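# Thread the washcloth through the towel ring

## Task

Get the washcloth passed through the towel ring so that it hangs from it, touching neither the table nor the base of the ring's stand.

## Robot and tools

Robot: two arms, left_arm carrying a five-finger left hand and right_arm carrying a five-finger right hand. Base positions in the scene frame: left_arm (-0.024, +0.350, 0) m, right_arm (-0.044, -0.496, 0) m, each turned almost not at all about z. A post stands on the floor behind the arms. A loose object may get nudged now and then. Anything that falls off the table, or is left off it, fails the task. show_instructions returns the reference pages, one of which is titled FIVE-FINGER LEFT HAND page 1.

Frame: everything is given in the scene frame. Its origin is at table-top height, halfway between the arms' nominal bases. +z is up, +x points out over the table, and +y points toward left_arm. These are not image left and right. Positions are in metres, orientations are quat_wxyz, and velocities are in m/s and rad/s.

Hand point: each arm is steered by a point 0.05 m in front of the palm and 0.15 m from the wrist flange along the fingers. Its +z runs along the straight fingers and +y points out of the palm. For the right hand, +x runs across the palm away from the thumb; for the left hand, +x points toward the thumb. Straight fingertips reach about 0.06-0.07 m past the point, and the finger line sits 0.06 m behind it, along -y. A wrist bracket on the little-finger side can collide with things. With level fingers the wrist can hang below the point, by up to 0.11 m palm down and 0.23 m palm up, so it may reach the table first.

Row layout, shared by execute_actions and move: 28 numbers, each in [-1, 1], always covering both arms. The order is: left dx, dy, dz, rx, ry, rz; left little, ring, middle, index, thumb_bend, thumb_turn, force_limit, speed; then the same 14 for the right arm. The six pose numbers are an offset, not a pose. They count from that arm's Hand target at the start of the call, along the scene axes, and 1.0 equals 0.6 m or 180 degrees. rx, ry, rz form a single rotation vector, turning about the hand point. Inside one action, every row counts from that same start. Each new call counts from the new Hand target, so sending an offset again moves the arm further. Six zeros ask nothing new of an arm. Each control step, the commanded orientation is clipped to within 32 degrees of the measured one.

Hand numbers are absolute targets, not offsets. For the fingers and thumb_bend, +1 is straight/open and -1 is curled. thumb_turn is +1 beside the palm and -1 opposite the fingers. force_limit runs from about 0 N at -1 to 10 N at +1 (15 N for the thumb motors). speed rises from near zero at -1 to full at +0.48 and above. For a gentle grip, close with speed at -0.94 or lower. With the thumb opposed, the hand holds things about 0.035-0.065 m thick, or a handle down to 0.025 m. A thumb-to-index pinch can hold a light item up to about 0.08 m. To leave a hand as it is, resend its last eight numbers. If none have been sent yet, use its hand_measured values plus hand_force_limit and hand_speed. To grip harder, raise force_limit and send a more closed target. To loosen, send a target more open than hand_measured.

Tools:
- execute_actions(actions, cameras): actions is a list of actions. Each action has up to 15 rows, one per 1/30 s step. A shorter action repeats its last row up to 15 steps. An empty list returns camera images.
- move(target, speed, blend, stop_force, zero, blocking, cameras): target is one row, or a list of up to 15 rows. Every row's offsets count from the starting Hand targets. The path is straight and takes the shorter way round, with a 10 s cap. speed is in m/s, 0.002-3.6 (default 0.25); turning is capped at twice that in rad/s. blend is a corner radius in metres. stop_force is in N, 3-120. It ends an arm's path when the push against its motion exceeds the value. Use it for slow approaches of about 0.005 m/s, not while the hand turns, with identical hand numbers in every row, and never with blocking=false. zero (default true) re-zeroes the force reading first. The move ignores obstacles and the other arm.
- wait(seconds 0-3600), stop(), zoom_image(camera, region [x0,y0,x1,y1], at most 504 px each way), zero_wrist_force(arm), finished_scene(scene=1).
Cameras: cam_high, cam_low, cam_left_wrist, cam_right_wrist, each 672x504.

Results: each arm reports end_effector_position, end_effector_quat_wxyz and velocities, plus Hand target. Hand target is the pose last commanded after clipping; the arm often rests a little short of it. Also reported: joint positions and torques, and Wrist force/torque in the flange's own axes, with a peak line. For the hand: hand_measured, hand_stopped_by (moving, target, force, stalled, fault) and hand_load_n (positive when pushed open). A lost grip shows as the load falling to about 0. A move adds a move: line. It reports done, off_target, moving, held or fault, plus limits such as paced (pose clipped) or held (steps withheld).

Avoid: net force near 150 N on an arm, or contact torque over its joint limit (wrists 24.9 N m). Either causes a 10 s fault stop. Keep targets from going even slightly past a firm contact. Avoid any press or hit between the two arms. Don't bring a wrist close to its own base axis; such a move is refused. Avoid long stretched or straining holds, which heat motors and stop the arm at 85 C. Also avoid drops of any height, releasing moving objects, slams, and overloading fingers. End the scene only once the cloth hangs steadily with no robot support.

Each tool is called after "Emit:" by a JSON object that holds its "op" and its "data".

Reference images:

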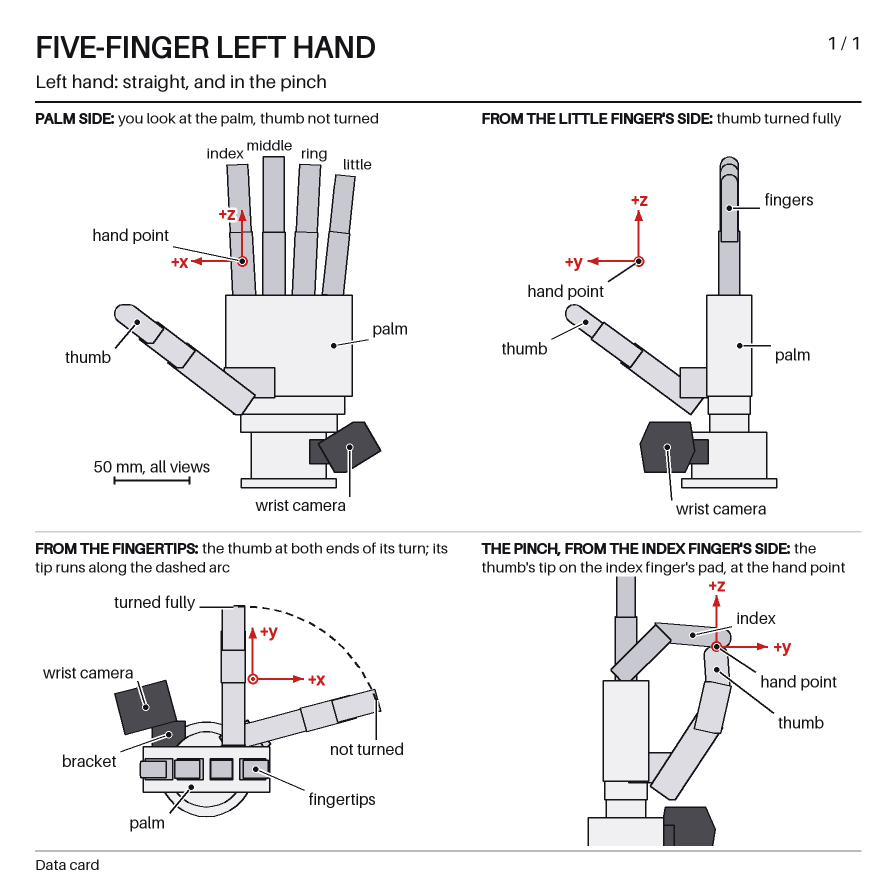

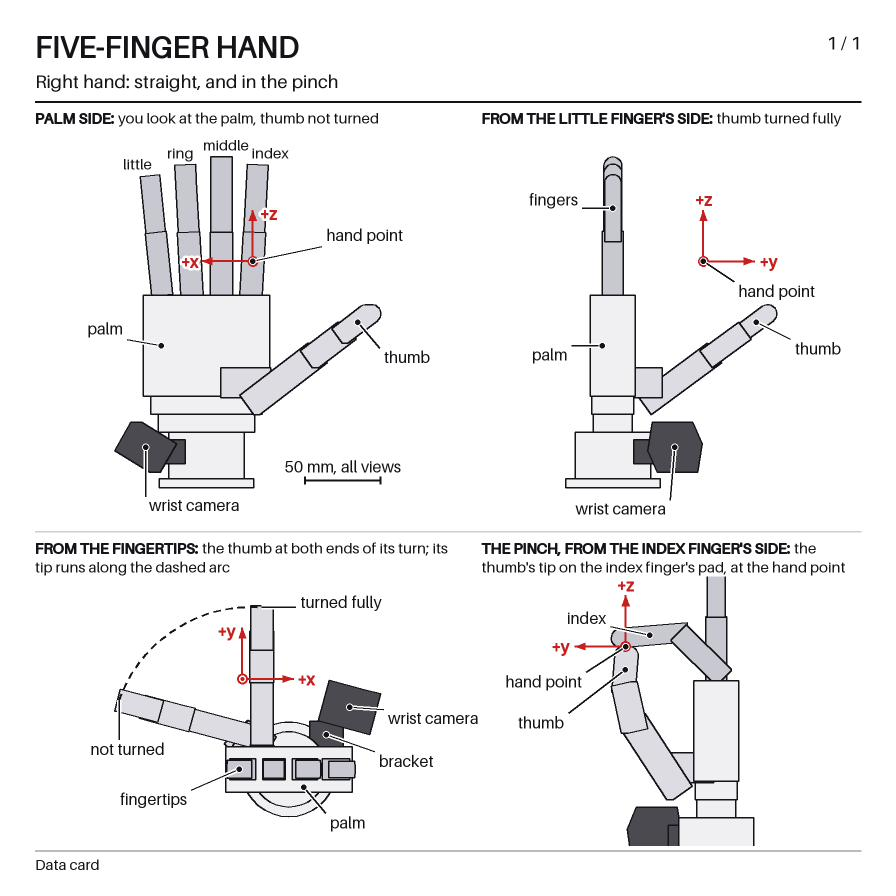

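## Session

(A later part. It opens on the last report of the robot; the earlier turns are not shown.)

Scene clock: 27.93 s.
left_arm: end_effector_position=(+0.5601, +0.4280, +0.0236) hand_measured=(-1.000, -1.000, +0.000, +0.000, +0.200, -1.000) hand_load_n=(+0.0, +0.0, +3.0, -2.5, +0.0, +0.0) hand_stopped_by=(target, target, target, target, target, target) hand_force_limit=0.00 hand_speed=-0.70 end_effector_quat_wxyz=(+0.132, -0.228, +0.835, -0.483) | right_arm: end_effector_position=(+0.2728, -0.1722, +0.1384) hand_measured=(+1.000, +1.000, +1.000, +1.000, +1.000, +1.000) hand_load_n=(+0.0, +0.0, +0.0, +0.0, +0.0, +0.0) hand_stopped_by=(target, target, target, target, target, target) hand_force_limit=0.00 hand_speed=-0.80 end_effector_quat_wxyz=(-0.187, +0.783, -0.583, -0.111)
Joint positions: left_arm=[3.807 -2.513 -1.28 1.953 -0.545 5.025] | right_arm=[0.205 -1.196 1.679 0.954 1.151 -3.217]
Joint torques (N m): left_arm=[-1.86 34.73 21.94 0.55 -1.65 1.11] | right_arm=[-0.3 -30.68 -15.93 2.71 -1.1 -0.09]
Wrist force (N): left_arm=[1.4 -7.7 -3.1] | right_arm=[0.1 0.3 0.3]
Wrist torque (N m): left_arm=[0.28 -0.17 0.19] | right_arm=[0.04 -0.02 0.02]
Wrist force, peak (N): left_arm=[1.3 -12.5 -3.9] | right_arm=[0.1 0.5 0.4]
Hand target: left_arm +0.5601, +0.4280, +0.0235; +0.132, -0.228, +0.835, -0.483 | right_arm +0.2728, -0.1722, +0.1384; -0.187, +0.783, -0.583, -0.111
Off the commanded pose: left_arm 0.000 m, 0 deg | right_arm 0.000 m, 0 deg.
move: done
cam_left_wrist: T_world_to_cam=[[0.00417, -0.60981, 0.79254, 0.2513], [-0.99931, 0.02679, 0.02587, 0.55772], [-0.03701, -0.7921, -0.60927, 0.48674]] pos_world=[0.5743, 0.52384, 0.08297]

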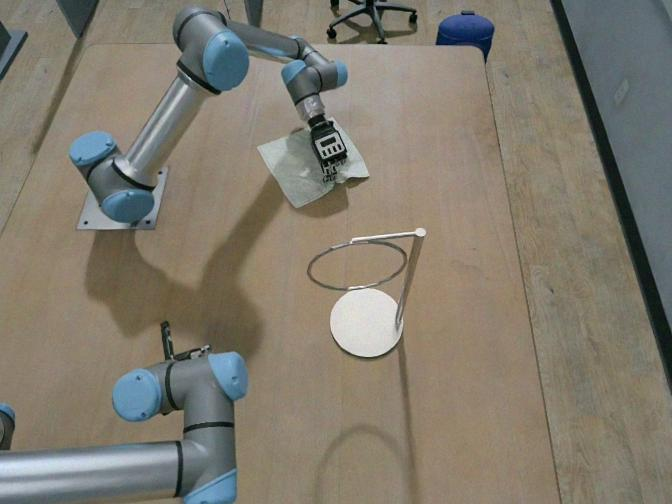

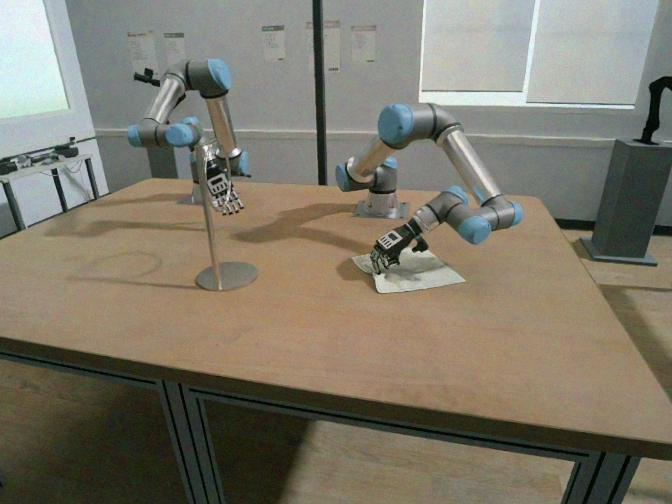

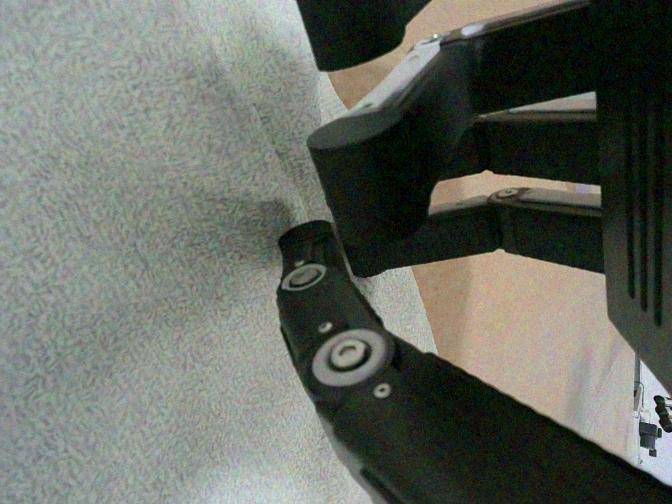

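Emit:
{"op": "move", "data": {"target": [0, 0, 0, 0, 0, 0, -1, -1, -0.12, -0.12, 0.0, -1, 0.0, -0.7, 0,0,0,0,0,0, 1,1,1,1,1,1,0,-0.8], "cameras": ["cam_high", "cam_low", "cam_left_wrist"]}}

Emit:
{"op": "zoom_image", "data": {"camera": "cam_high", "region": [240, 80, 420, 230]}}

Emit:
{"op": "zoom_image", "data": {"camera": "cam_low", "region": [330, 200, 490, 310]}}

Scene clock: 29.20 s.
left_arm: end_effector_position=(+0.5601, +0.4280, +0.0235) hand_measured=(-1.000, -1.000, -0.120, -0.120, +0.000, -1.000) hand_load_n=(+0.5, +0.0, +0.5, -0.5, +0.0, +0.0) hand_stopped_by=(target, target, target, target, target, target) hand_force_limit=0.00 hand_speed=-0.70 end_effector_quat_wxyz=(+0.132, -0.228, +0.835, -0.483) | right_arm: end_effector_position=(+0.2728, -0.1722, +0.1384) hand_measured=(+1.000, +1.000, +1.000, +1.000, +1.000, +1.000) hand_load_n=(+0.0, +0.0, +0.0, +0.0, +0.0, +0.0) hand_stopped_by=(target, target, target, target, target, target) hand_force_limit=0.00 hand_speed=-0.80 end_effector_quat_wxyz=(-0.187, +0.783, -0.583, -0.111)
Joint positions: left_arm=[3.807 -2.514 -1.28 1.953 -0.545 5.025] | right_arm=[0.205 -1.196 1.679 0.954 1.151 -3.217]
Joint torques (N m): left_arm=[3.8 45.98 13.98 -3.12 2.53 1.2] | right_arm=[0.63 -31.7 -16.13 2.91 -1.37 -0.04]
Wrist force (N): left_arm=[1.0 0.2 -0.8] | right_arm=[0.0 0.2 0.3]
Wrist torque (N m): left_arm=[0.37 -0.07 0.00] | right_arm=[0.02 -0.01 0.01]
Wrist force, peak (N): left_arm=[1.4 -8.4 -3.1] | right_arm=[0.1 0.2 0.6]
Hand target: left_arm +0.5601, +0.4280, +0.0235; +0.132, -0.228, +0.835, -0.483 | right_arm +0.2728, -0.1722, +0.1384; -0.187, +0.783, -0.583, -0.111
Off the commanded pose: left_arm 0.000 m, 0 deg | right_arm 0.000 m, 0 deg.
move: done
cam_left_wrist: T_world_to_cam=[[0.00425, -0.60981, 0.79254, 0.25133], [-0.99931, 0.02674, 0.02593, 0.55764], [-0.03701, -0.7921, -0.60927, 0.48667]] pos_world=[0.5742, 0.52384, 0.08287]

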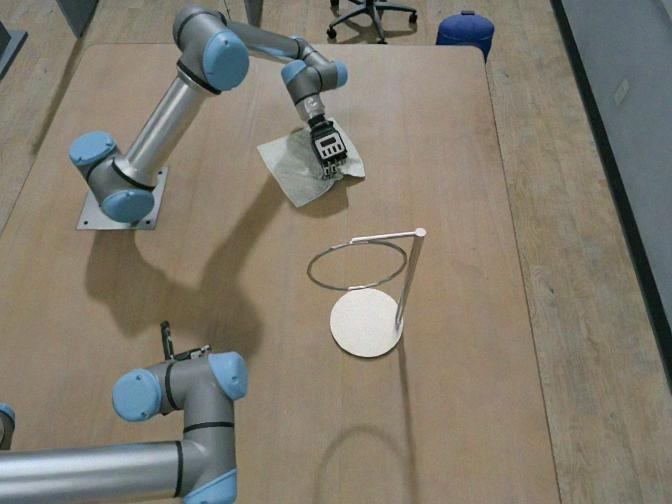

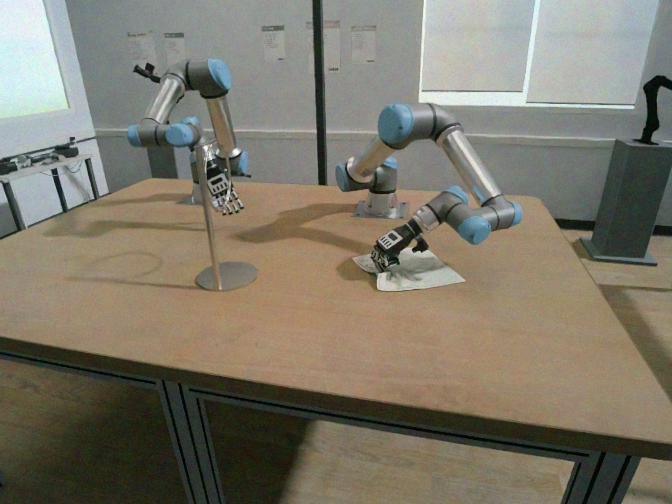

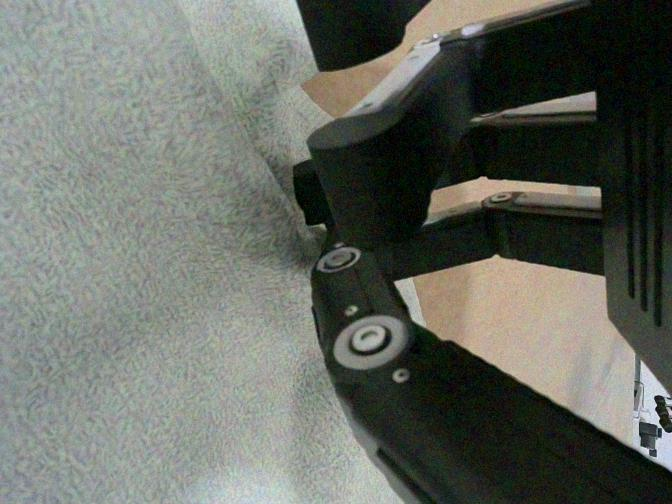

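Scaled by 2.800 from the camera's image (finer frame: 960x720).

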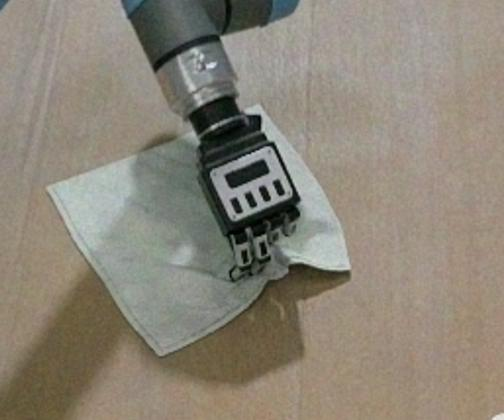

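Scaled by 3.150 from the camera's image (finer frame: 960x720).

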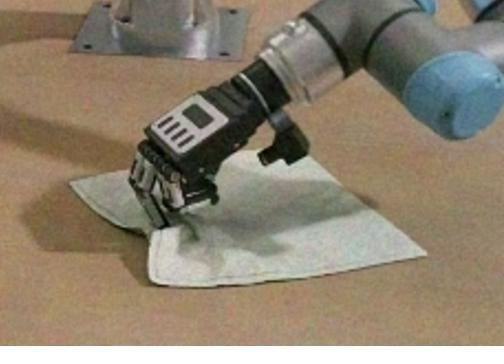

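Emit:
{"op": "move", "data": {"target": [0, 0, -0.006, 0, 0, 0, -1, -1, -0.12, -0.12, 0.0, -1, 0.0, -0.7, 0,0,0,0,0,0, 1,1,1,1,1,1,0,-0.8], "speed": 0.02}}

Emit:
{"op": "move", "data": {"target": [0, 0, 0, 0, 0, 0, -1, -1, -0.45, -0.45, -0.25, -1, 0.0, -0.7, 0,0,0,0,0,0, 1,1,1,1,1,1,0,-0.8], "cameras": ["cam_high", "cam_low", "cam_left_wrist"]}}

Emit:
{"op": "zoom_image", "data": {"camera": "cam_high", "region": [240, 80, 420, 230]}}

Emit:
{"op": "zoom_image", "data": {"camera": "cam_low", "region": [330, 200, 490, 310]}}

Scene clock: 30.37 s.
left_arm: end_effector_position=(+0.5601, +0.4280, +0.0199) hand_measured=(-1.000, -1.000, -0.120, -0.120, +0.000, -1.000) hand_load_n=(+0.0, +0.0, +0.0, -2.5, +0.0, +0.0) hand_stopped_by=(target, target, target, target, target, target) hand_force_limit=0.00 hand_speed=-0.70 end_effector_quat_wxyz=(+0.132, -0.228, +0.835, -0.483) | right_arm: end_effector_position=(+0.2728, -0.1722, +0.1384) hand_measured=(+1.000, +1.000, +1.000, +1.000, +1.000, +1.000) hand_load_n=(+0.0, +0.0, +0.0, +0.0, +0.0, +0.0) hand_stopped_by=(target, target, target, target, target, target) hand_force_limit=0.00 hand_speed=-0.80 end_effector_quat_wxyz=(-0.187, +0.783, -0.583, -0.111)
Joint positions: left_arm=[3.807 -2.519 -1.281 1.959 -0.544 5.025] | right_arm=[0.205 -1.196 1.679 0.954 1.151 -3.217]
Joint torques (N m): left_arm=[9.09 47.75 -4.6 -0.48 -5.19 1.21] | right_arm=[0.17 -31.27 -16.25 2.74 -1.2 -0.12]
Wrist force (N): left_arm=[1.7 -26.7 -8.4] | right_arm=[0.3 0.0 0.0]
Wrist torque (N m): left_arm=[-0.25 -0.31 0.60] | right_arm=[0.00 -0.04 0.02]
Wrist force, peak (N): left_arm=[1.7 -26.7 -8.4] | right_arm=[0.5 0.1 0.3]
Hand target: left_arm +0.5601, +0.4280, +0.0199; +0.132, -0.228, +0.835, -0.483 | right_arm +0.2728, -0.1722, +0.1384; -0.187, +0.783, -0.583, -0.111
Off the commanded pose: left_arm 0.000 m, 0 deg | right_arm 0.000 m, 0 deg.
move: done

Scene clock: 30.87 s.
left_arm: end_effector_position=(+0.5600, +0.4279, +0.0199) hand_measured=(-1.000, -1.000, -0.226, -0.252, -0.064, -1.000) hand_load_n=(+0.0, +0.0, +6.0, +15.0, +10.5, +0.5) hand_stopped_by=(target, target, force, force, force, target) hand_force_limit=0.00 hand_speed=-0.70 end_effector_quat_wxyz=(+0.132, -0.228, +0.835, -0.483) | right_arm: end_effector_position=(+0.2728, -0.1722, +0.1384) hand_measured=(+1.000, +1.000, +1.000, +1.000, +1.000, +1.000) hand_load_n=(+0.0, +0.0, +0.0, +0.0, +0.0, +0.0) hand_stopped_by=(target, target, target, target, target, target) hand_force_limit=0.00 hand_speed=-0.80 end_effector_quat_wxyz=(-0.187, +0.783, -0.583, -0.111)
Joint positions: left_arm=[3.807 -2.519 -1.281 1.959 -0.545 5.025] | right_arm=[0.205 -1.196 1.679 0.954 1.151 -3.217]
Joint torques (N m): left_arm=[11.34 60.86 3.66 -2.84 1.91 1.1] | right_arm=[-0.06 -30.62 -16.62 2.82 -1.23 -0.05]
Wrist force (N): left_arm=[1.3 -3.0 -2.1] | right_arm=[0.3 -0.1 0.2]
Wrist torque (N m): left_arm=[0.36 -0.15 0.09] | right_arm=[-0.02 -0.04 0.01]
Wrist force, peak (N): left_arm=[1.7 -27.1 -8.2] | right_arm=[0.2 0.3 0.6]
Hand target: left_arm +0.5601, +0.4280, +0.0199; +0.132, -0.228, +0.835, -0.483 | right_arm +0.2728, -0.1722, +0.1384; -0.187, +0.783, -0.583, -0.111
Off the commanded pose: left_arm 0.000 m, 0 deg | right_arm 0.000 m, 0 deg.
move: done
cam_left_wrist: T_world_to_cam=[[0.00425, -0.60975, 0.79258, 0.25409], [-0.9993, 0.02683, 0.02599, 0.55769], [-0.03711, -0.79214, -0.60921, 0.48448]] pos_world=[0.5742, 0.52374, 0.07927]

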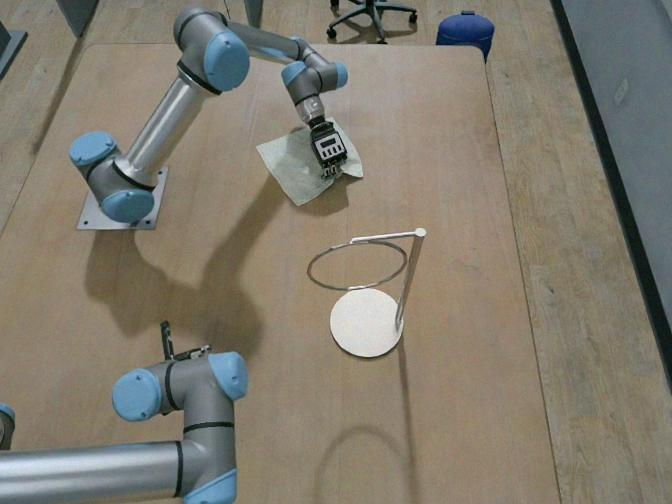

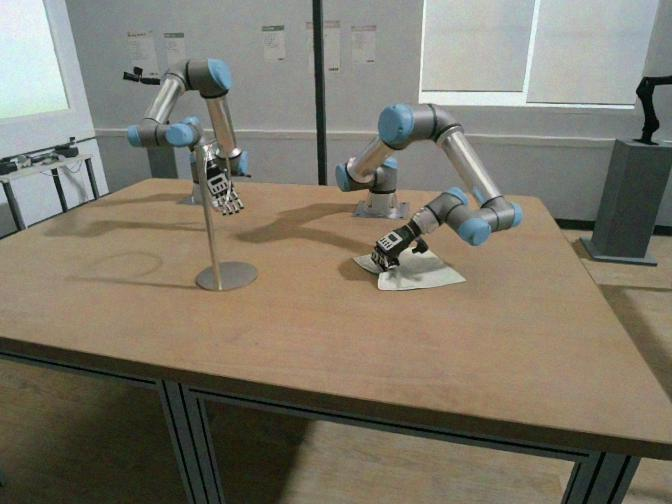

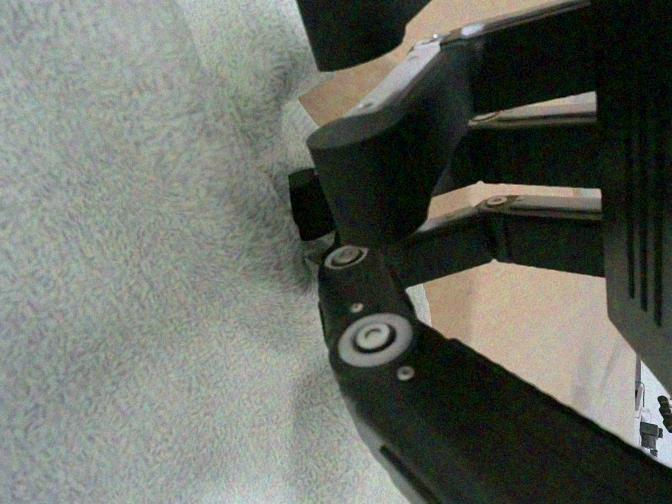

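Scaled by 2.800 from the camera's image (finer frame: 960x720).

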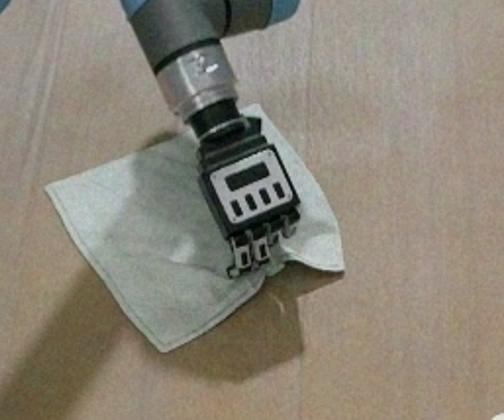

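Scaled by 3.150 from the camera's image (finer frame: 960x720).

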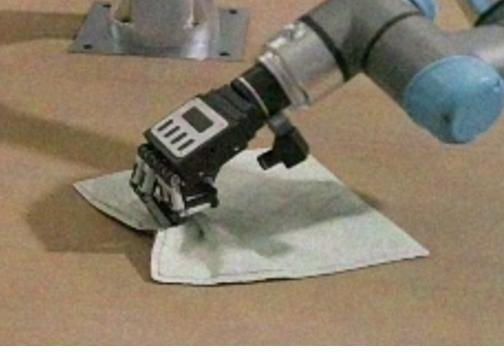

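Emit:
{"op": "move", "data": {"target": [0, 0, 0.05, 0, 0, 0, -1, -1, -0.45, -0.45, -0.25, -1, 0.0, -0.7, 0,0,0,0,0,0, 1,1,1,1,1,1,0,-0.8], "speed": 0.05, "cameras": ["cam_high", "cam_low", "cam_left_wrist"]}}

Emit:
{"op": "zoom_image", "data": {"camera": "cam_high", "region": [240, 80, 420, 230]}}

Emit:
{"op": "zoom_image", "data": {"camera": "cam_low", "region": [330, 200, 490, 310]}}

Scene clock: 32.03 s.
left_arm: end_effector_position=(+0.5601, +0.4280, +0.0502) hand_measured=(-1.000, -1.000, -0.226, -0.252, -0.064, -1.000) hand_load_n=(+0.0, +0.0, +6.0, +15.5, +10.5, +0.0) hand_stopped_by=(target, target, force, force, force, target) hand_force_limit=0.00 hand_speed=-0.70 end_effector_quat_wxyz=(+0.132, -0.228, +0.835, -0.483) end_effector_velocity=(+0.001, +0.001, -0.003) end_effector_angular_velocity=(+0.000, -0.003, +0.001) | right_arm: end_effector_position=(+0.2728, -0.1722, +0.1384) hand_measured=(+1.000, +1.000, +1.000, +1.000, +1.000, +1.000) hand_load_n=(+0.0, +0.0, +0.0, +0.0, +0.0, +0.0) hand_stopped_by=(target, target, target, target, target, target) hand_force_limit=0.00 hand_speed=-0.80 end_effector_quat_wxyz=(-0.187, +0.783, -0.583, -0.111)
Joint positions: left_arm=[3.807 -2.475 -1.276 1.911 -0.545 5.025] | right_arm=[0.205 -1.196 1.679 0.954 1.151 -3.217]
Joint velocities: left_arm=[0.001 -0.004 0 0.007 0.001 0] | right_arm=[within noise]
Joint torques (N m): left_arm=[11.56 38.84 18.03 -0.35 2.25 0.43] | right_arm=[0.61 -31.52 -16.46 2.86 -1.11 -0.06]
Wrist force (N): left_arm=[1.2 0.9 -0.8] | right_arm=[0.3 0.1 -0.1]
Wrist torque (N m): left_arm=[0.42 -0.10 0.00] | right_arm=[0.02 -0.04 0.02]
Wrist force, peak (N): left_arm=[1.3 -3.1 -2.0] | right_arm=[0.4 0.3 -0.1]
Hand target: left_arm +0.5601, +0.4280, +0.0499; +0.132, -0.228, +0.835, -0.483 | right_arm +0.2728, -0.1722, +0.1384; -0.187, +0.783, -0.583, -0.111
Off the commanded pose: left_arm 0.000 m, 0 deg | right_arm 0.000 m, 0 deg.
move: done
cam_left_wrist: T_world_to_cam=[[0.00417, -0.60981, 0.79254, 0.23021], [-0.99931, 0.02671, 0.02581, 0.55708], [-0.03691, -0.7921, -0.60928, 0.50289]] pos_world=[0.5743, 0.52385, 0.10957]

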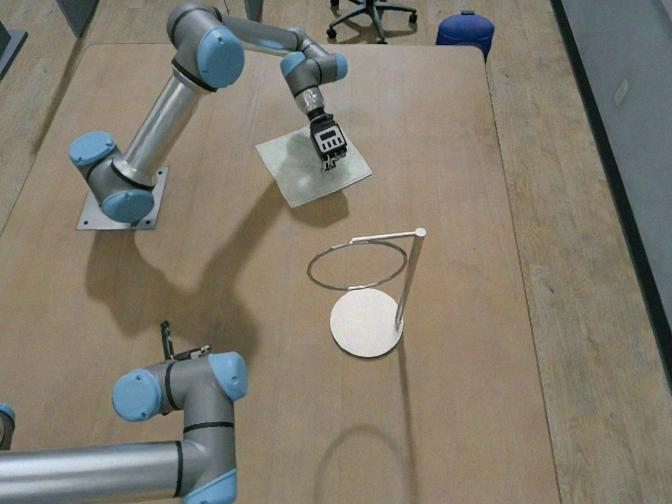

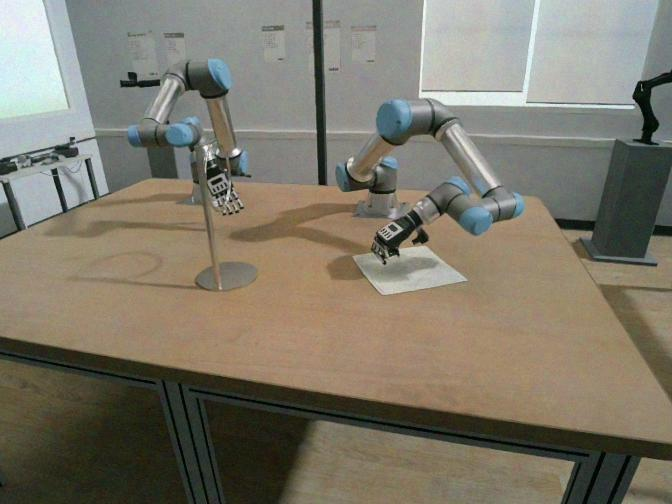

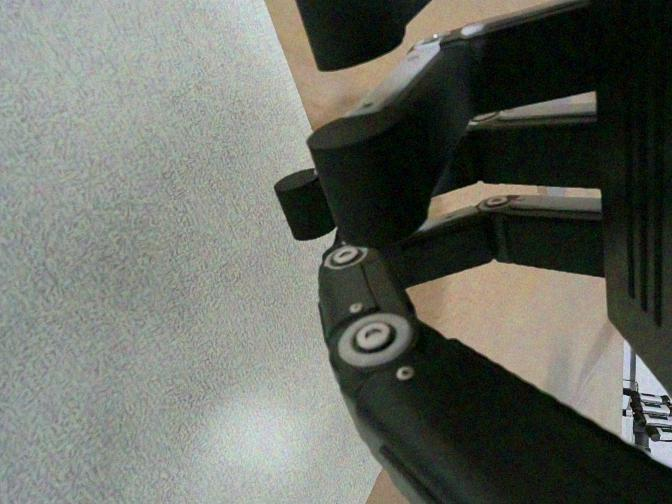

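Scaled by 2.800 from the camera's image (finer frame: 960x720).

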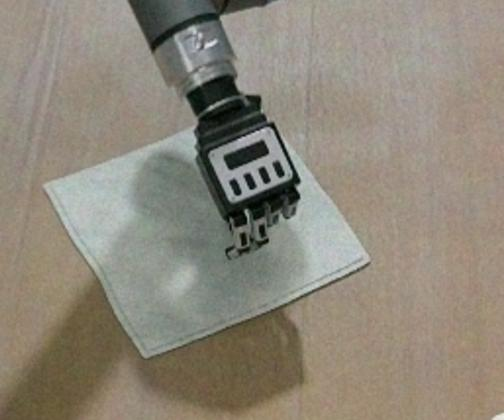

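Scaled by 3.150 from the camera's image (finer frame: 960x720).

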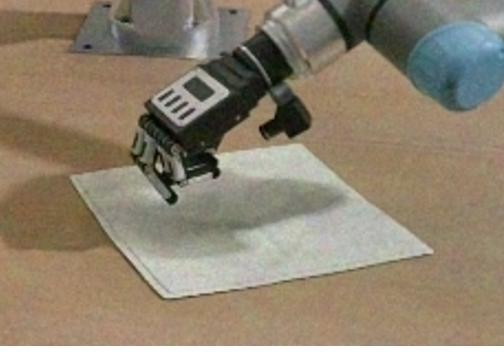

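Emit:
{"op": "move", "data": {"target": [-0.0125, 0.007, -0.02, -0.0600, -0.0397, 0.0372, -1, -1, 0.3, 0.3, 0.2, -1, -0.4, -0.3, 0,0,0,0,0,0, 1,1,1,1,1,1,0,-0.8], "speed": 0.1, "cameras": ["cam_high", "cam_low", "cam_left_wrist"]}}

Emit:
{"op": "zoom_image", "data": {"camera": "cam_low", "region": [330, 150, 550, 310]}}

Scene clock: 36.17 s.
left_arm: end_effector_position=(+0.5525, +0.4322, +0.0378) hand_measured=(-1.000, -1.000, +0.300, +0.300, +0.200, -1.000) hand_load_n=(+0.0, +0.0, +0.0, +0.0, +0.0, +0.0) hand_stopped_by=(target, target, target, target, target, target) hand_force_limit=-0.40 hand_speed=-0.30 end_effector_quat_wxyz=(+0.189, -0.258, +0.762, -0.564) | right_arm: end_effector_position=(+0.2728, -0.1722, +0.1384) hand_measured=(+1.000, +1.000, +1.000, +1.000, +1.000, +1.000) hand_load_n=(+0.5, +0.0, +0.0, +0.0, +0.0, +0.0) hand_stopped_by=(target, target, target, target, target, target) hand_force_limit=0.00 hand_speed=-0.80 end_effector_quat_wxyz=(-0.187, +0.783, -0.583, -0.111)
Joint positions: left_arm=[3.898 -2.519 -1.425 1.958 -0.325 5.145] | right_arm=[0.205 -1.196 1.679 0.954 1.151 -3.217]
Joint torques (N m): left_arm=[-12.5 61.83 23.84 -3.09 1.64 -0.89] | right_arm=[0.53 -30.95 -16.07 3.05 -1.24 0.05]
Wrist force (N): left_arm=[1.0 0.8 -1.0] | right_arm=[0.4 0.1 0.2]
Wrist torque (N m): left_arm=[0.45 -0.10 -0.02] | right_arm=[0.00 -0.06 0.03]
Wrist force, peak (N): left_arm=[1.0 1.2 -1.0] | right_arm=[0.3 0.3 0.5]
Hand target: left_arm +0.5526, +0.4322, +0.0379; +0.189, -0.257, +0.762, -0.564 | right_arm +0.2728, -0.1722, +0.1384; -0.187, +0.783, -0.583, -0.111
Off the commanded pose: left_arm 0.000 m, 0 deg | right_arm 0.000 m, 0 deg.
move: done
cam_left_wrist: T_world_to_cam=[[-0.03862, -0.45211, 0.89113, 0.19432], [-0.99107, -0.09659, -0.09195, 0.60287], [0.12765, -0.88672, -0.44434, 0.44216]] pos_world=[0.54855, 0.53815, 0.07873]

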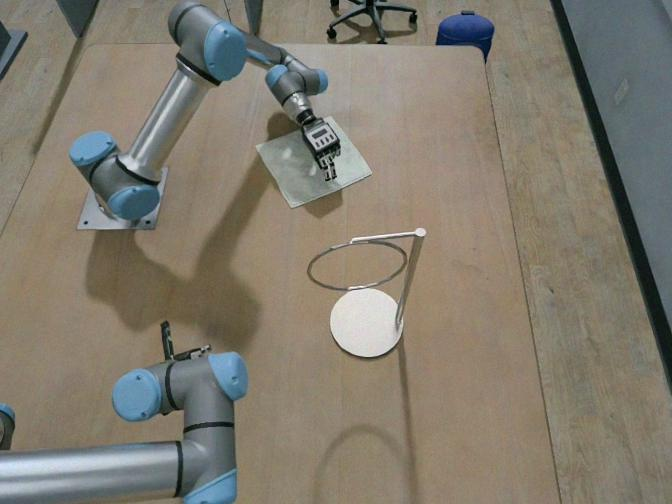

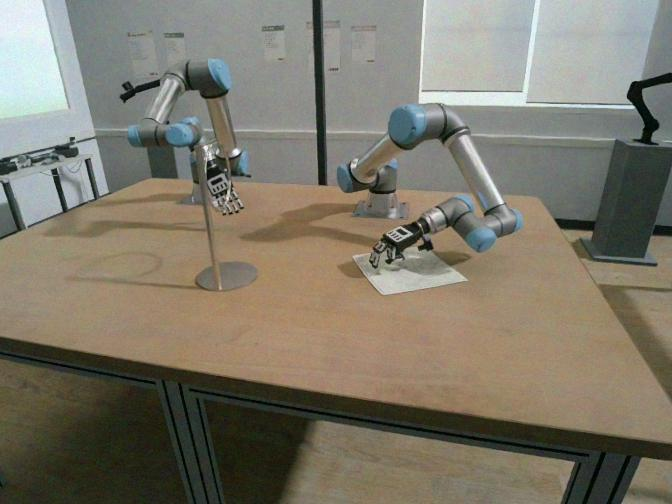

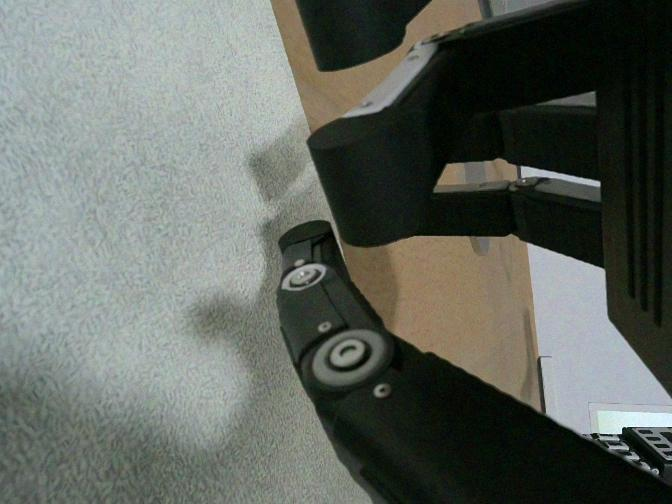

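Scaled by 2.291 from the camera's image (finer frame: 960x720).

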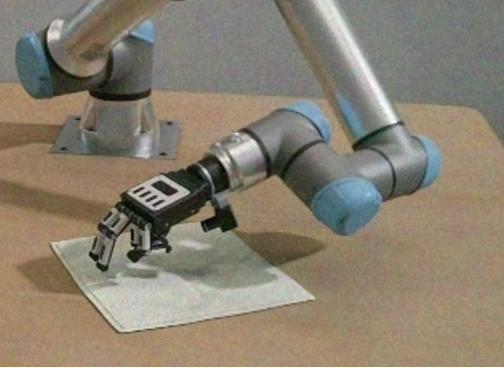

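Emit:
{"op": "move", "data": {"target": [0, 0, -0.055, 0, 0, 0, -1, -1, 0.3, 0.3, 0.2, -1, -0.4, -0.3, 0,0,0,0,0,0, 1,1,1,1,1,1,0,-0.8], "speed": 0.01, "stop_force": 4, "cameras": ["cam_high", "cam_low", "cam_left_wrist"]}}

Emit:
{"op": "zoom_image", "data": {"camera": "cam_low", "region": [340, 200, 480, 310]}}

Scene clock: 40.03 s.
left_arm: end_effector_position=(+0.5526, +0.4322, +0.0136) hand_measured=(-1.000, -1.000, +0.300, +0.300, +0.200, -1.000) hand_load_n=(+0.0, +0.0, +0.5, +0.0, -0.5, +0.0) hand_stopped_by=(target, target, target, target, target, target) hand_force_limit=-0.40 hand_speed=-0.30 end_effector_quat_wxyz=(+0.189, -0.257, +0.762, -0.564) | right_arm: end_effector_position=(+0.2728, -0.1722, +0.1384) hand_measured=(+1.000, +1.000, +1.000, +1.000, +1.000, +1.000) hand_load_n=(+0.0, +0.0, +0.0, +0.0, +0.0, +0.0) hand_stopped_by=(target, target, target, target, target, target) hand_force_limit=0.00 hand_speed=-0.80 end_effector_quat_wxyz=(-0.187, +0.783, -0.583, -0.111)
Joint positions: left_arm=[3.898 -2.561 -1.418 1.994 -0.325 5.145] | right_arm=[0.205 -1.196 1.679 0.954 1.151 -3.217]
Joint torques (N m): left_arm=[-12.14 61.15 -3.2 -3.53 0.84 -0.97] | right_arm=[-0.05 -31.17 -16.25 2.95 -1.42 -0.06]
Wrist force (N): left_arm=[1.5 -2.7 -2.2] | right_arm=[0.2 0.0 0.2]
Wrist torque (N m): left_arm=[0.33 -0.18 0.08] | right_arm=[-0.01 -0.04 0.02]
Wrist force, peak (N): left_arm=[1.3 -5.1 -3.3] | right_arm=[0.5 0.1 0.5]
Hand target: left_arm +0.5526, +0.4322, +0.0136; +0.189, -0.257, +0.762, -0.564 (not the last commanded pose) | right_arm +0.2728, -0.1722, +0.1384; -0.187, +0.783, -0.583, -0.111
Off the commanded pose: left_arm 0.009 m, 0 deg | right_arm 0.000 m, 0 deg.
move: contact (left_arm)
cam_left_wrist: T_world_to_cam=[[-0.03904, -0.45231, 0.89101, 0.21624], [-0.99105, -0.09638, -0.09235, 0.60055], [0.12765, -0.88664, -0.4445, 0.43137]] pos_world=[0.54855, 0.53815, 0.05453]

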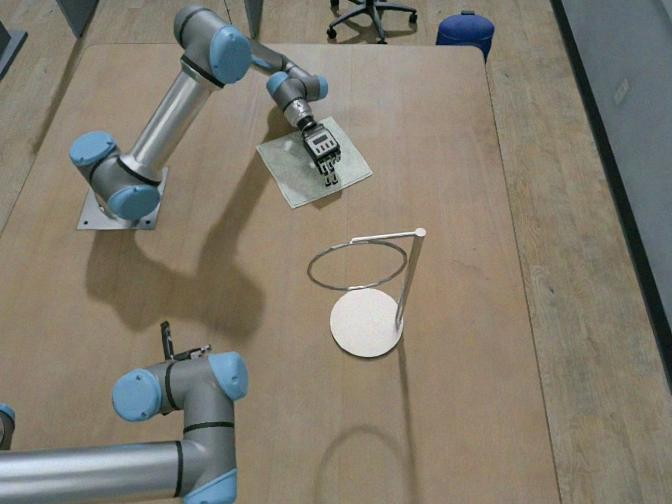

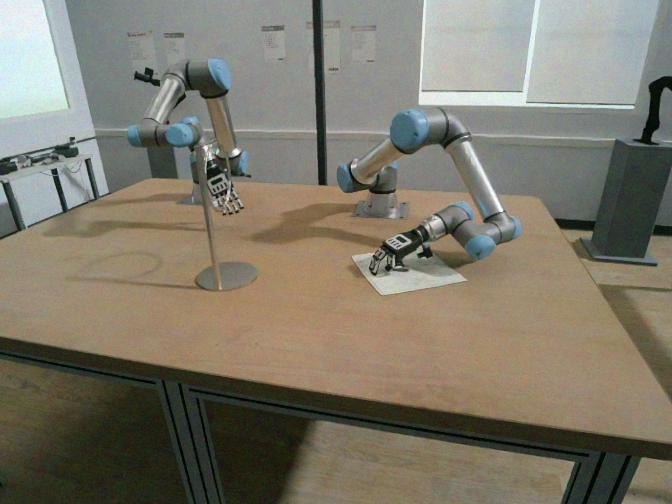

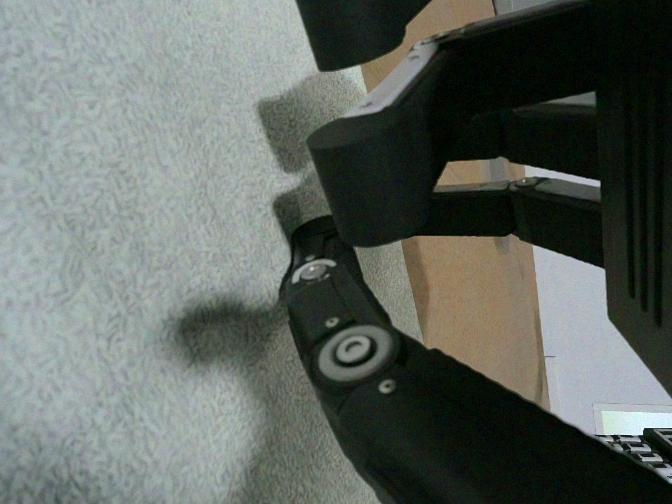

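Scaled by 3.600 from the camera's image (finer frame: 960x720).

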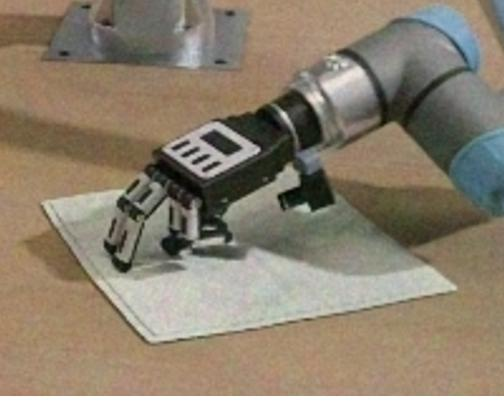

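Emit:
{"op": "move", "data": {"target": [0, 0, 0, 0, 0, 0, -1, -1, 0.1, 0.1, 0.14, -1, 0.2, -0.75, 0,0,0,0,0,0, 1,1,1,1,1,1,0,-0.8], "cameras": ["cam_high", "cam_low", "cam_left_wrist"]}}

Emit:
{"op": "zoom_image", "data": {"camera": "cam_high", "region": [240, 80, 420, 230]}}

Emit:
{"op": "zoom_image", "data": {"camera": "cam_low", "region": [340, 200, 480, 310]}}

Scene clock: 41.27 s.
left_arm: end_effector_position=(+0.5526, +0.4322, +0.0137) hand_measured=(-1.000, -1.000, +0.258, +0.100, +0.140, -1.000) hand_load_n=(+0.0, +0.0, +7.0, +3.0, +0.0, +0.0) hand_stopped_by=(target, target, force, target, target, target) hand_force_limit=0.20 hand_speed=-0.75 end_effector_quat_wxyz=(+0.189, -0.257, +0.762, -0.564) | right_arm: end_effector_position=(+0.2728, -0.1722, +0.1384) hand_measured=(+1.000, +1.000, +1.000, +1.000, +1.000, +1.000) hand_load_n=(+0.0, +0.0, +0.0, +0.0, +0.0, +0.0) hand_stopped_by=(target, target, target, target, target, target) hand_force_limit=0.00 hand_speed=-0.80 end_effector_quat_wxyz=(-0.187, +0.783, -0.583, -0.111)
Joint positions: left_arm=[3.898 -2.561 -1.418 1.994 -0.325 5.145] | right_arm=[0.205 -1.196 1.679 0.954 1.151 -3.217]
Joint torques (N m): left_arm=[-9.74 53.11 -3.41 -0.27 -1.14 -0.73] | right_arm=[-0.33 -31.13 -16.3 2.79 -1.33 -0.04]
Wrist force (N): left_arm=[1.0 -13.8 -1.7] | right_arm=[0.1 0.0 -0.1]
Wrist torque (N m): left_arm=[0.18 -0.13 0.28] | right_arm=[0.01 0.00 0.01]
Wrist force, peak (N): left_arm=[1.0 -13.8 -1.7] | right_arm=[0.4 0.4 0.1]
Hand target: left_arm +0.5526, +0.4322, +0.0136; +0.189, -0.257, +0.762, -0.564 | right_arm +0.2728, -0.1722, +0.1384; -0.187, +0.783, -0.583, -0.111
Off the commanded pose: left_arm 0.000 m, 0 deg | right_arm 0.000 m, 0 deg.
move: done
cam_left_wrist: T_world_to_cam=[[-0.03901, -0.45222, 0.89105, 0.21617], [-0.99105, -0.09641, -0.09232, 0.60056], [0.12765, -0.88668, -0.44442, 0.43138]] pos_world=[0.54855, 0.53815, 0.05453]

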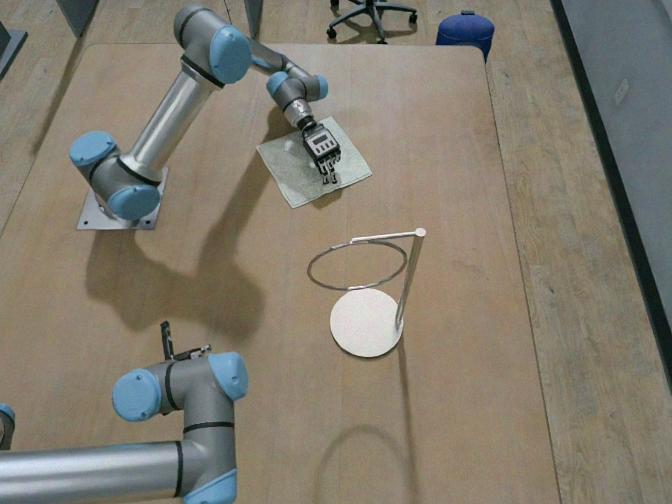

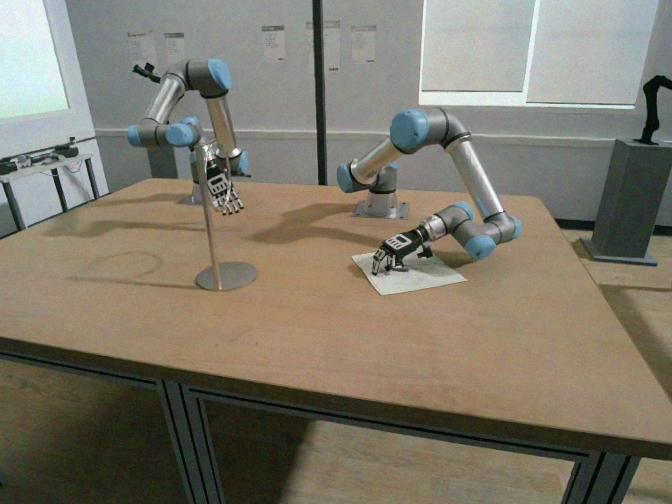

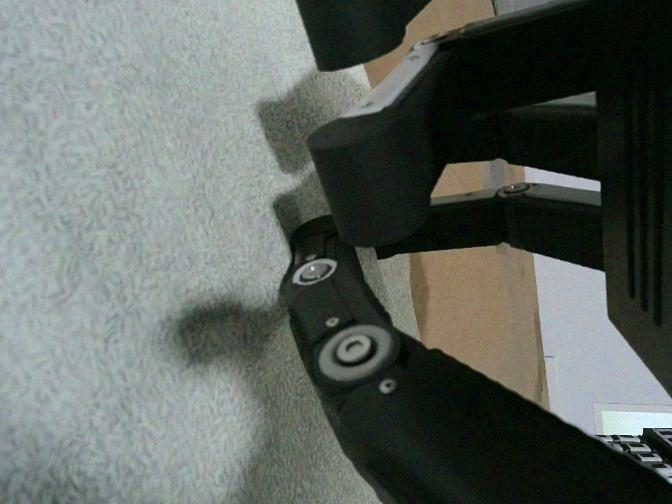

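Scaled by 2.800 from the camera's image (finer frame: 960x720).

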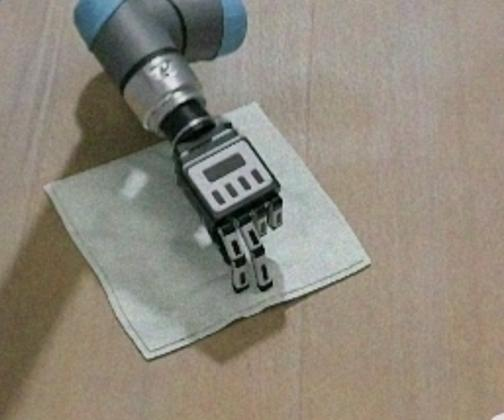

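Scaled by 3.600 from the camera's image (finer frame: 960x720).

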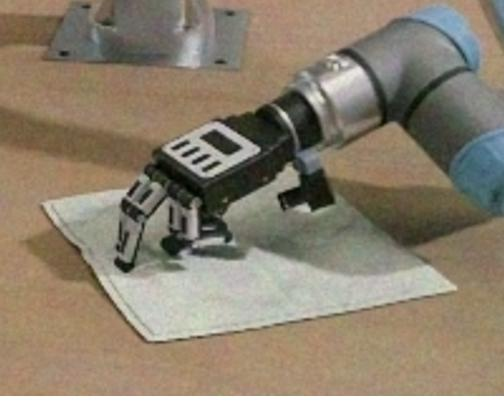

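Emit:
{"op": "move", "data": {"target": [0, 0, 0.0042, 0, 0, 0, -1, -1, 0.259, 0.1, 0.14, -1, 0.2, -0.75, 0,0,0,0,0,0, 1,1,1,1,1,1,0,-0.8], "speed": 0.01}}

Emit:
{"op": "move", "data": {"target": [0, 0, 0, 0, 0, 0, -1, -1, 0.0, 0.0, 0.1, -1, 0.3, -0.75, 0,0,0,0,0,0, 1,1,1,1,1,1,0,-0.8], "cameras": ["cam_high", "cam_low", "cam_left_wrist"]}}

Emit:
{"op": "zoom_image", "data": {"camera": "cam_high", "region": [240, 80, 420, 230]}}

Emit:
{"op": "zoom_image", "data": {"camera": "cam_low", "region": [340, 200, 480, 310]}}

Scene clock: 42.37 s.
left_arm: end_effector_position=(+0.5525, +0.4322, +0.0162) hand_measured=(-1.000, -1.000, +0.260, +0.100, +0.140, -1.000) hand_load_n=(+0.0, +0.0, +0.0, +0.0, +0.0, +0.0) hand_stopped_by=(target, target, target, target, target, target) hand_force_limit=0.20 hand_speed=-0.75 end_effector_quat_wxyz=(+0.189, -0.257, +0.762, -0.564) | right_arm: end_effector_position=(+0.2728, -0.1722, +0.1384) hand_measured=(+1.000, +1.000, +1.000, +1.000, +1.000, +1.000) hand_load_n=(+0.0, +0.0, +0.0, +0.0, -0.5, +0.0) hand_stopped_by=(target, target, target, target, target, target) hand_force_limit=0.00 hand_speed=-0.80 end_effector_quat_wxyz=(-0.187, +0.783, -0.583, -0.111)
Joint positions: left_arm=[3.898 -2.557 -1.419 1.99 -0.325 5.145] | right_arm=[0.205 -1.196 1.679 0.954 1.151 -3.217]
Joint torques (N m): left_arm=[-5.07 50.14 -0.37 -2.34 2.56 -0.93] | right_arm=[-0.26 -31.26 -16.32 2.91 -1.29 0.05]
Wrist force (N): left_arm=[0.9 0.7 -1.4] | right_arm=[0.3 -0.1 0.1]
Wrist torque (N m): left_arm=[0.46 -0.11 -0.01] | right_arm=[-0.02 -0.05 0.02]
Wrist force, peak (N): left_arm=[1.0 -13.9 -1.7] | right_arm=[0.3 0.3 0.3]
Hand target: left_arm +0.5526, +0.4322, +0.0161; +0.189, -0.257, +0.762, -0.564 | right_arm +0.2728, -0.1722, +0.1384; -0.187, +0.783, -0.583, -0.111
Off the commanded pose: left_arm 0.000 m, 0 deg | right_arm 0.000 m, 0 deg.
move: done

Scene clock: 42.87 s.
left_arm: end_effector_position=(+0.5526, +0.4322, +0.0162) hand_measured=(-1.000, -1.000, +0.172, +0.000, +0.100, -1.000) hand_load_n=(+0.5, +0.0, +6.0, +0.0, +0.0, +0.0) hand_stopped_by=(target, target, force, target, target, target) hand_force_limit=0.30 hand_speed=-0.75 end_effector_quat_wxyz=(+0.189, -0.257, +0.762, -0.564) | right_arm: end_effector_position=(+0.2728, -0.1722, +0.1384) hand_measured=(+1.000, +1.000, +1.000, +1.000, +1.000, +1.000) hand_load_n=(+0.0, +0.0, +0.0, +0.0, +0.0, +0.0) hand_stopped_by=(target, target, target, target, target, target) hand_force_limit=0.00 hand_speed=-0.80 end_effector_quat_wxyz=(-0.187, +0.783, -0.583, -0.111)
Joint positions: left_arm=[3.898 -2.557 -1.419 1.99 -0.325 5.145] | right_arm=[0.205 -1.196 1.679 0.954 1.151 -3.217]
Joint torques (N m): left_arm=[-2.43 35.31 5.2 0.49 -2.03 -0.82] | right_arm=[0.35 -31.35 -16.29 3.13 -1.36 -0.29]
Wrist force (N): left_arm=[1.1 -10.1 -2.4] | right_arm=[0.2 0.3 -0.1]
Wrist torque (N m): left_arm=[0.25 -0.15 0.24] | right_arm=[0.05 -0.02 0.02]
Wrist force, peak (N): left_arm=[1.1 -10.2 -2.2] | right_arm=[0.3 0.4 0.2]
Hand target: left_arm +0.5526, +0.4322, +0.0161; +0.189, -0.257, +0.762, -0.564 | right_arm +0.2728, -0.1722, +0.1384; -0.187, +0.783, -0.583, -0.111
Off the commanded pose: left_arm 0.000 m, 0 deg | right_arm 0.000 m, 0 deg.
move: done
cam_left_wrist: T_world_to_cam=[[-0.03901, -0.45223, 0.89105, 0.21385], [-0.99104, -0.0965, -0.09236, 0.60084], [0.12775, -0.88667, -0.44441, 0.43248]] pos_world=[0.54855, 0.53815, 0.05713]

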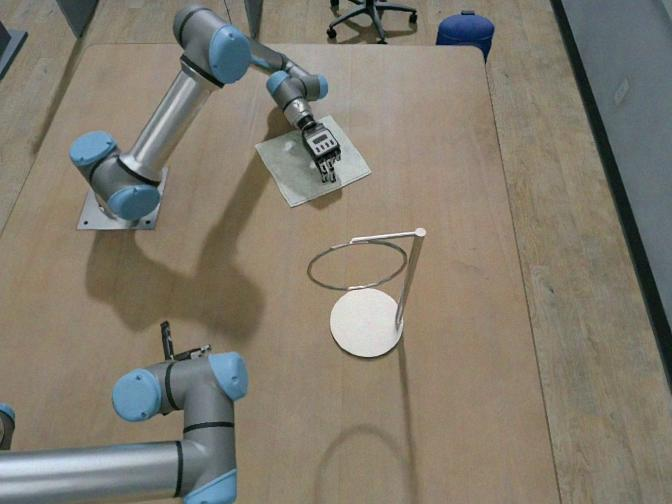

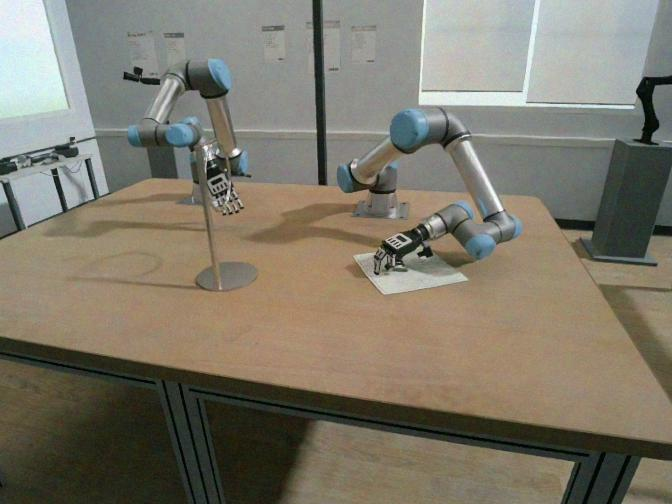

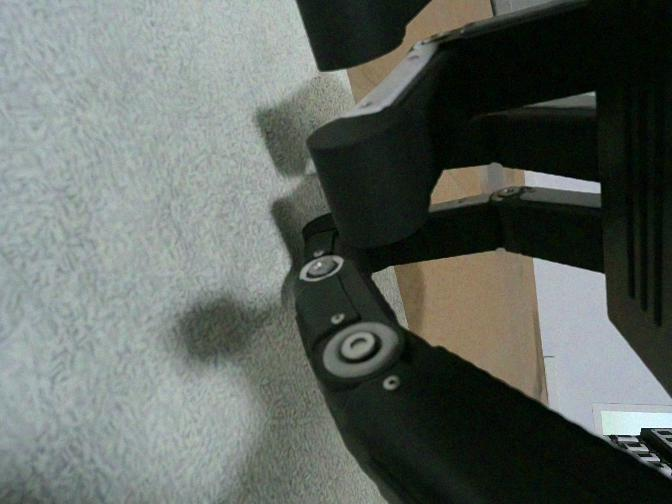

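Scaled by 2.800 from the camera's image (finer frame: 960x720).

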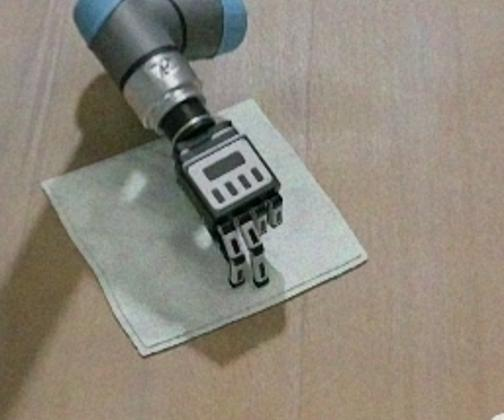

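Scaled by 3.600 from the camera's image (finer frame: 960x720).

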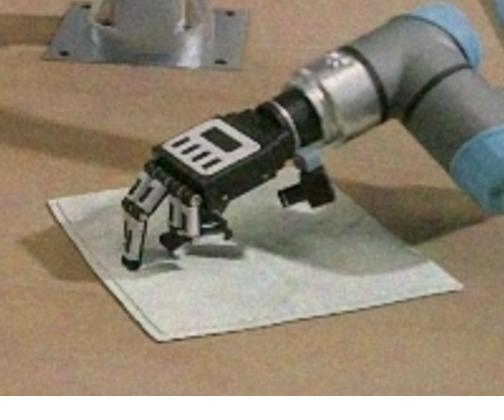

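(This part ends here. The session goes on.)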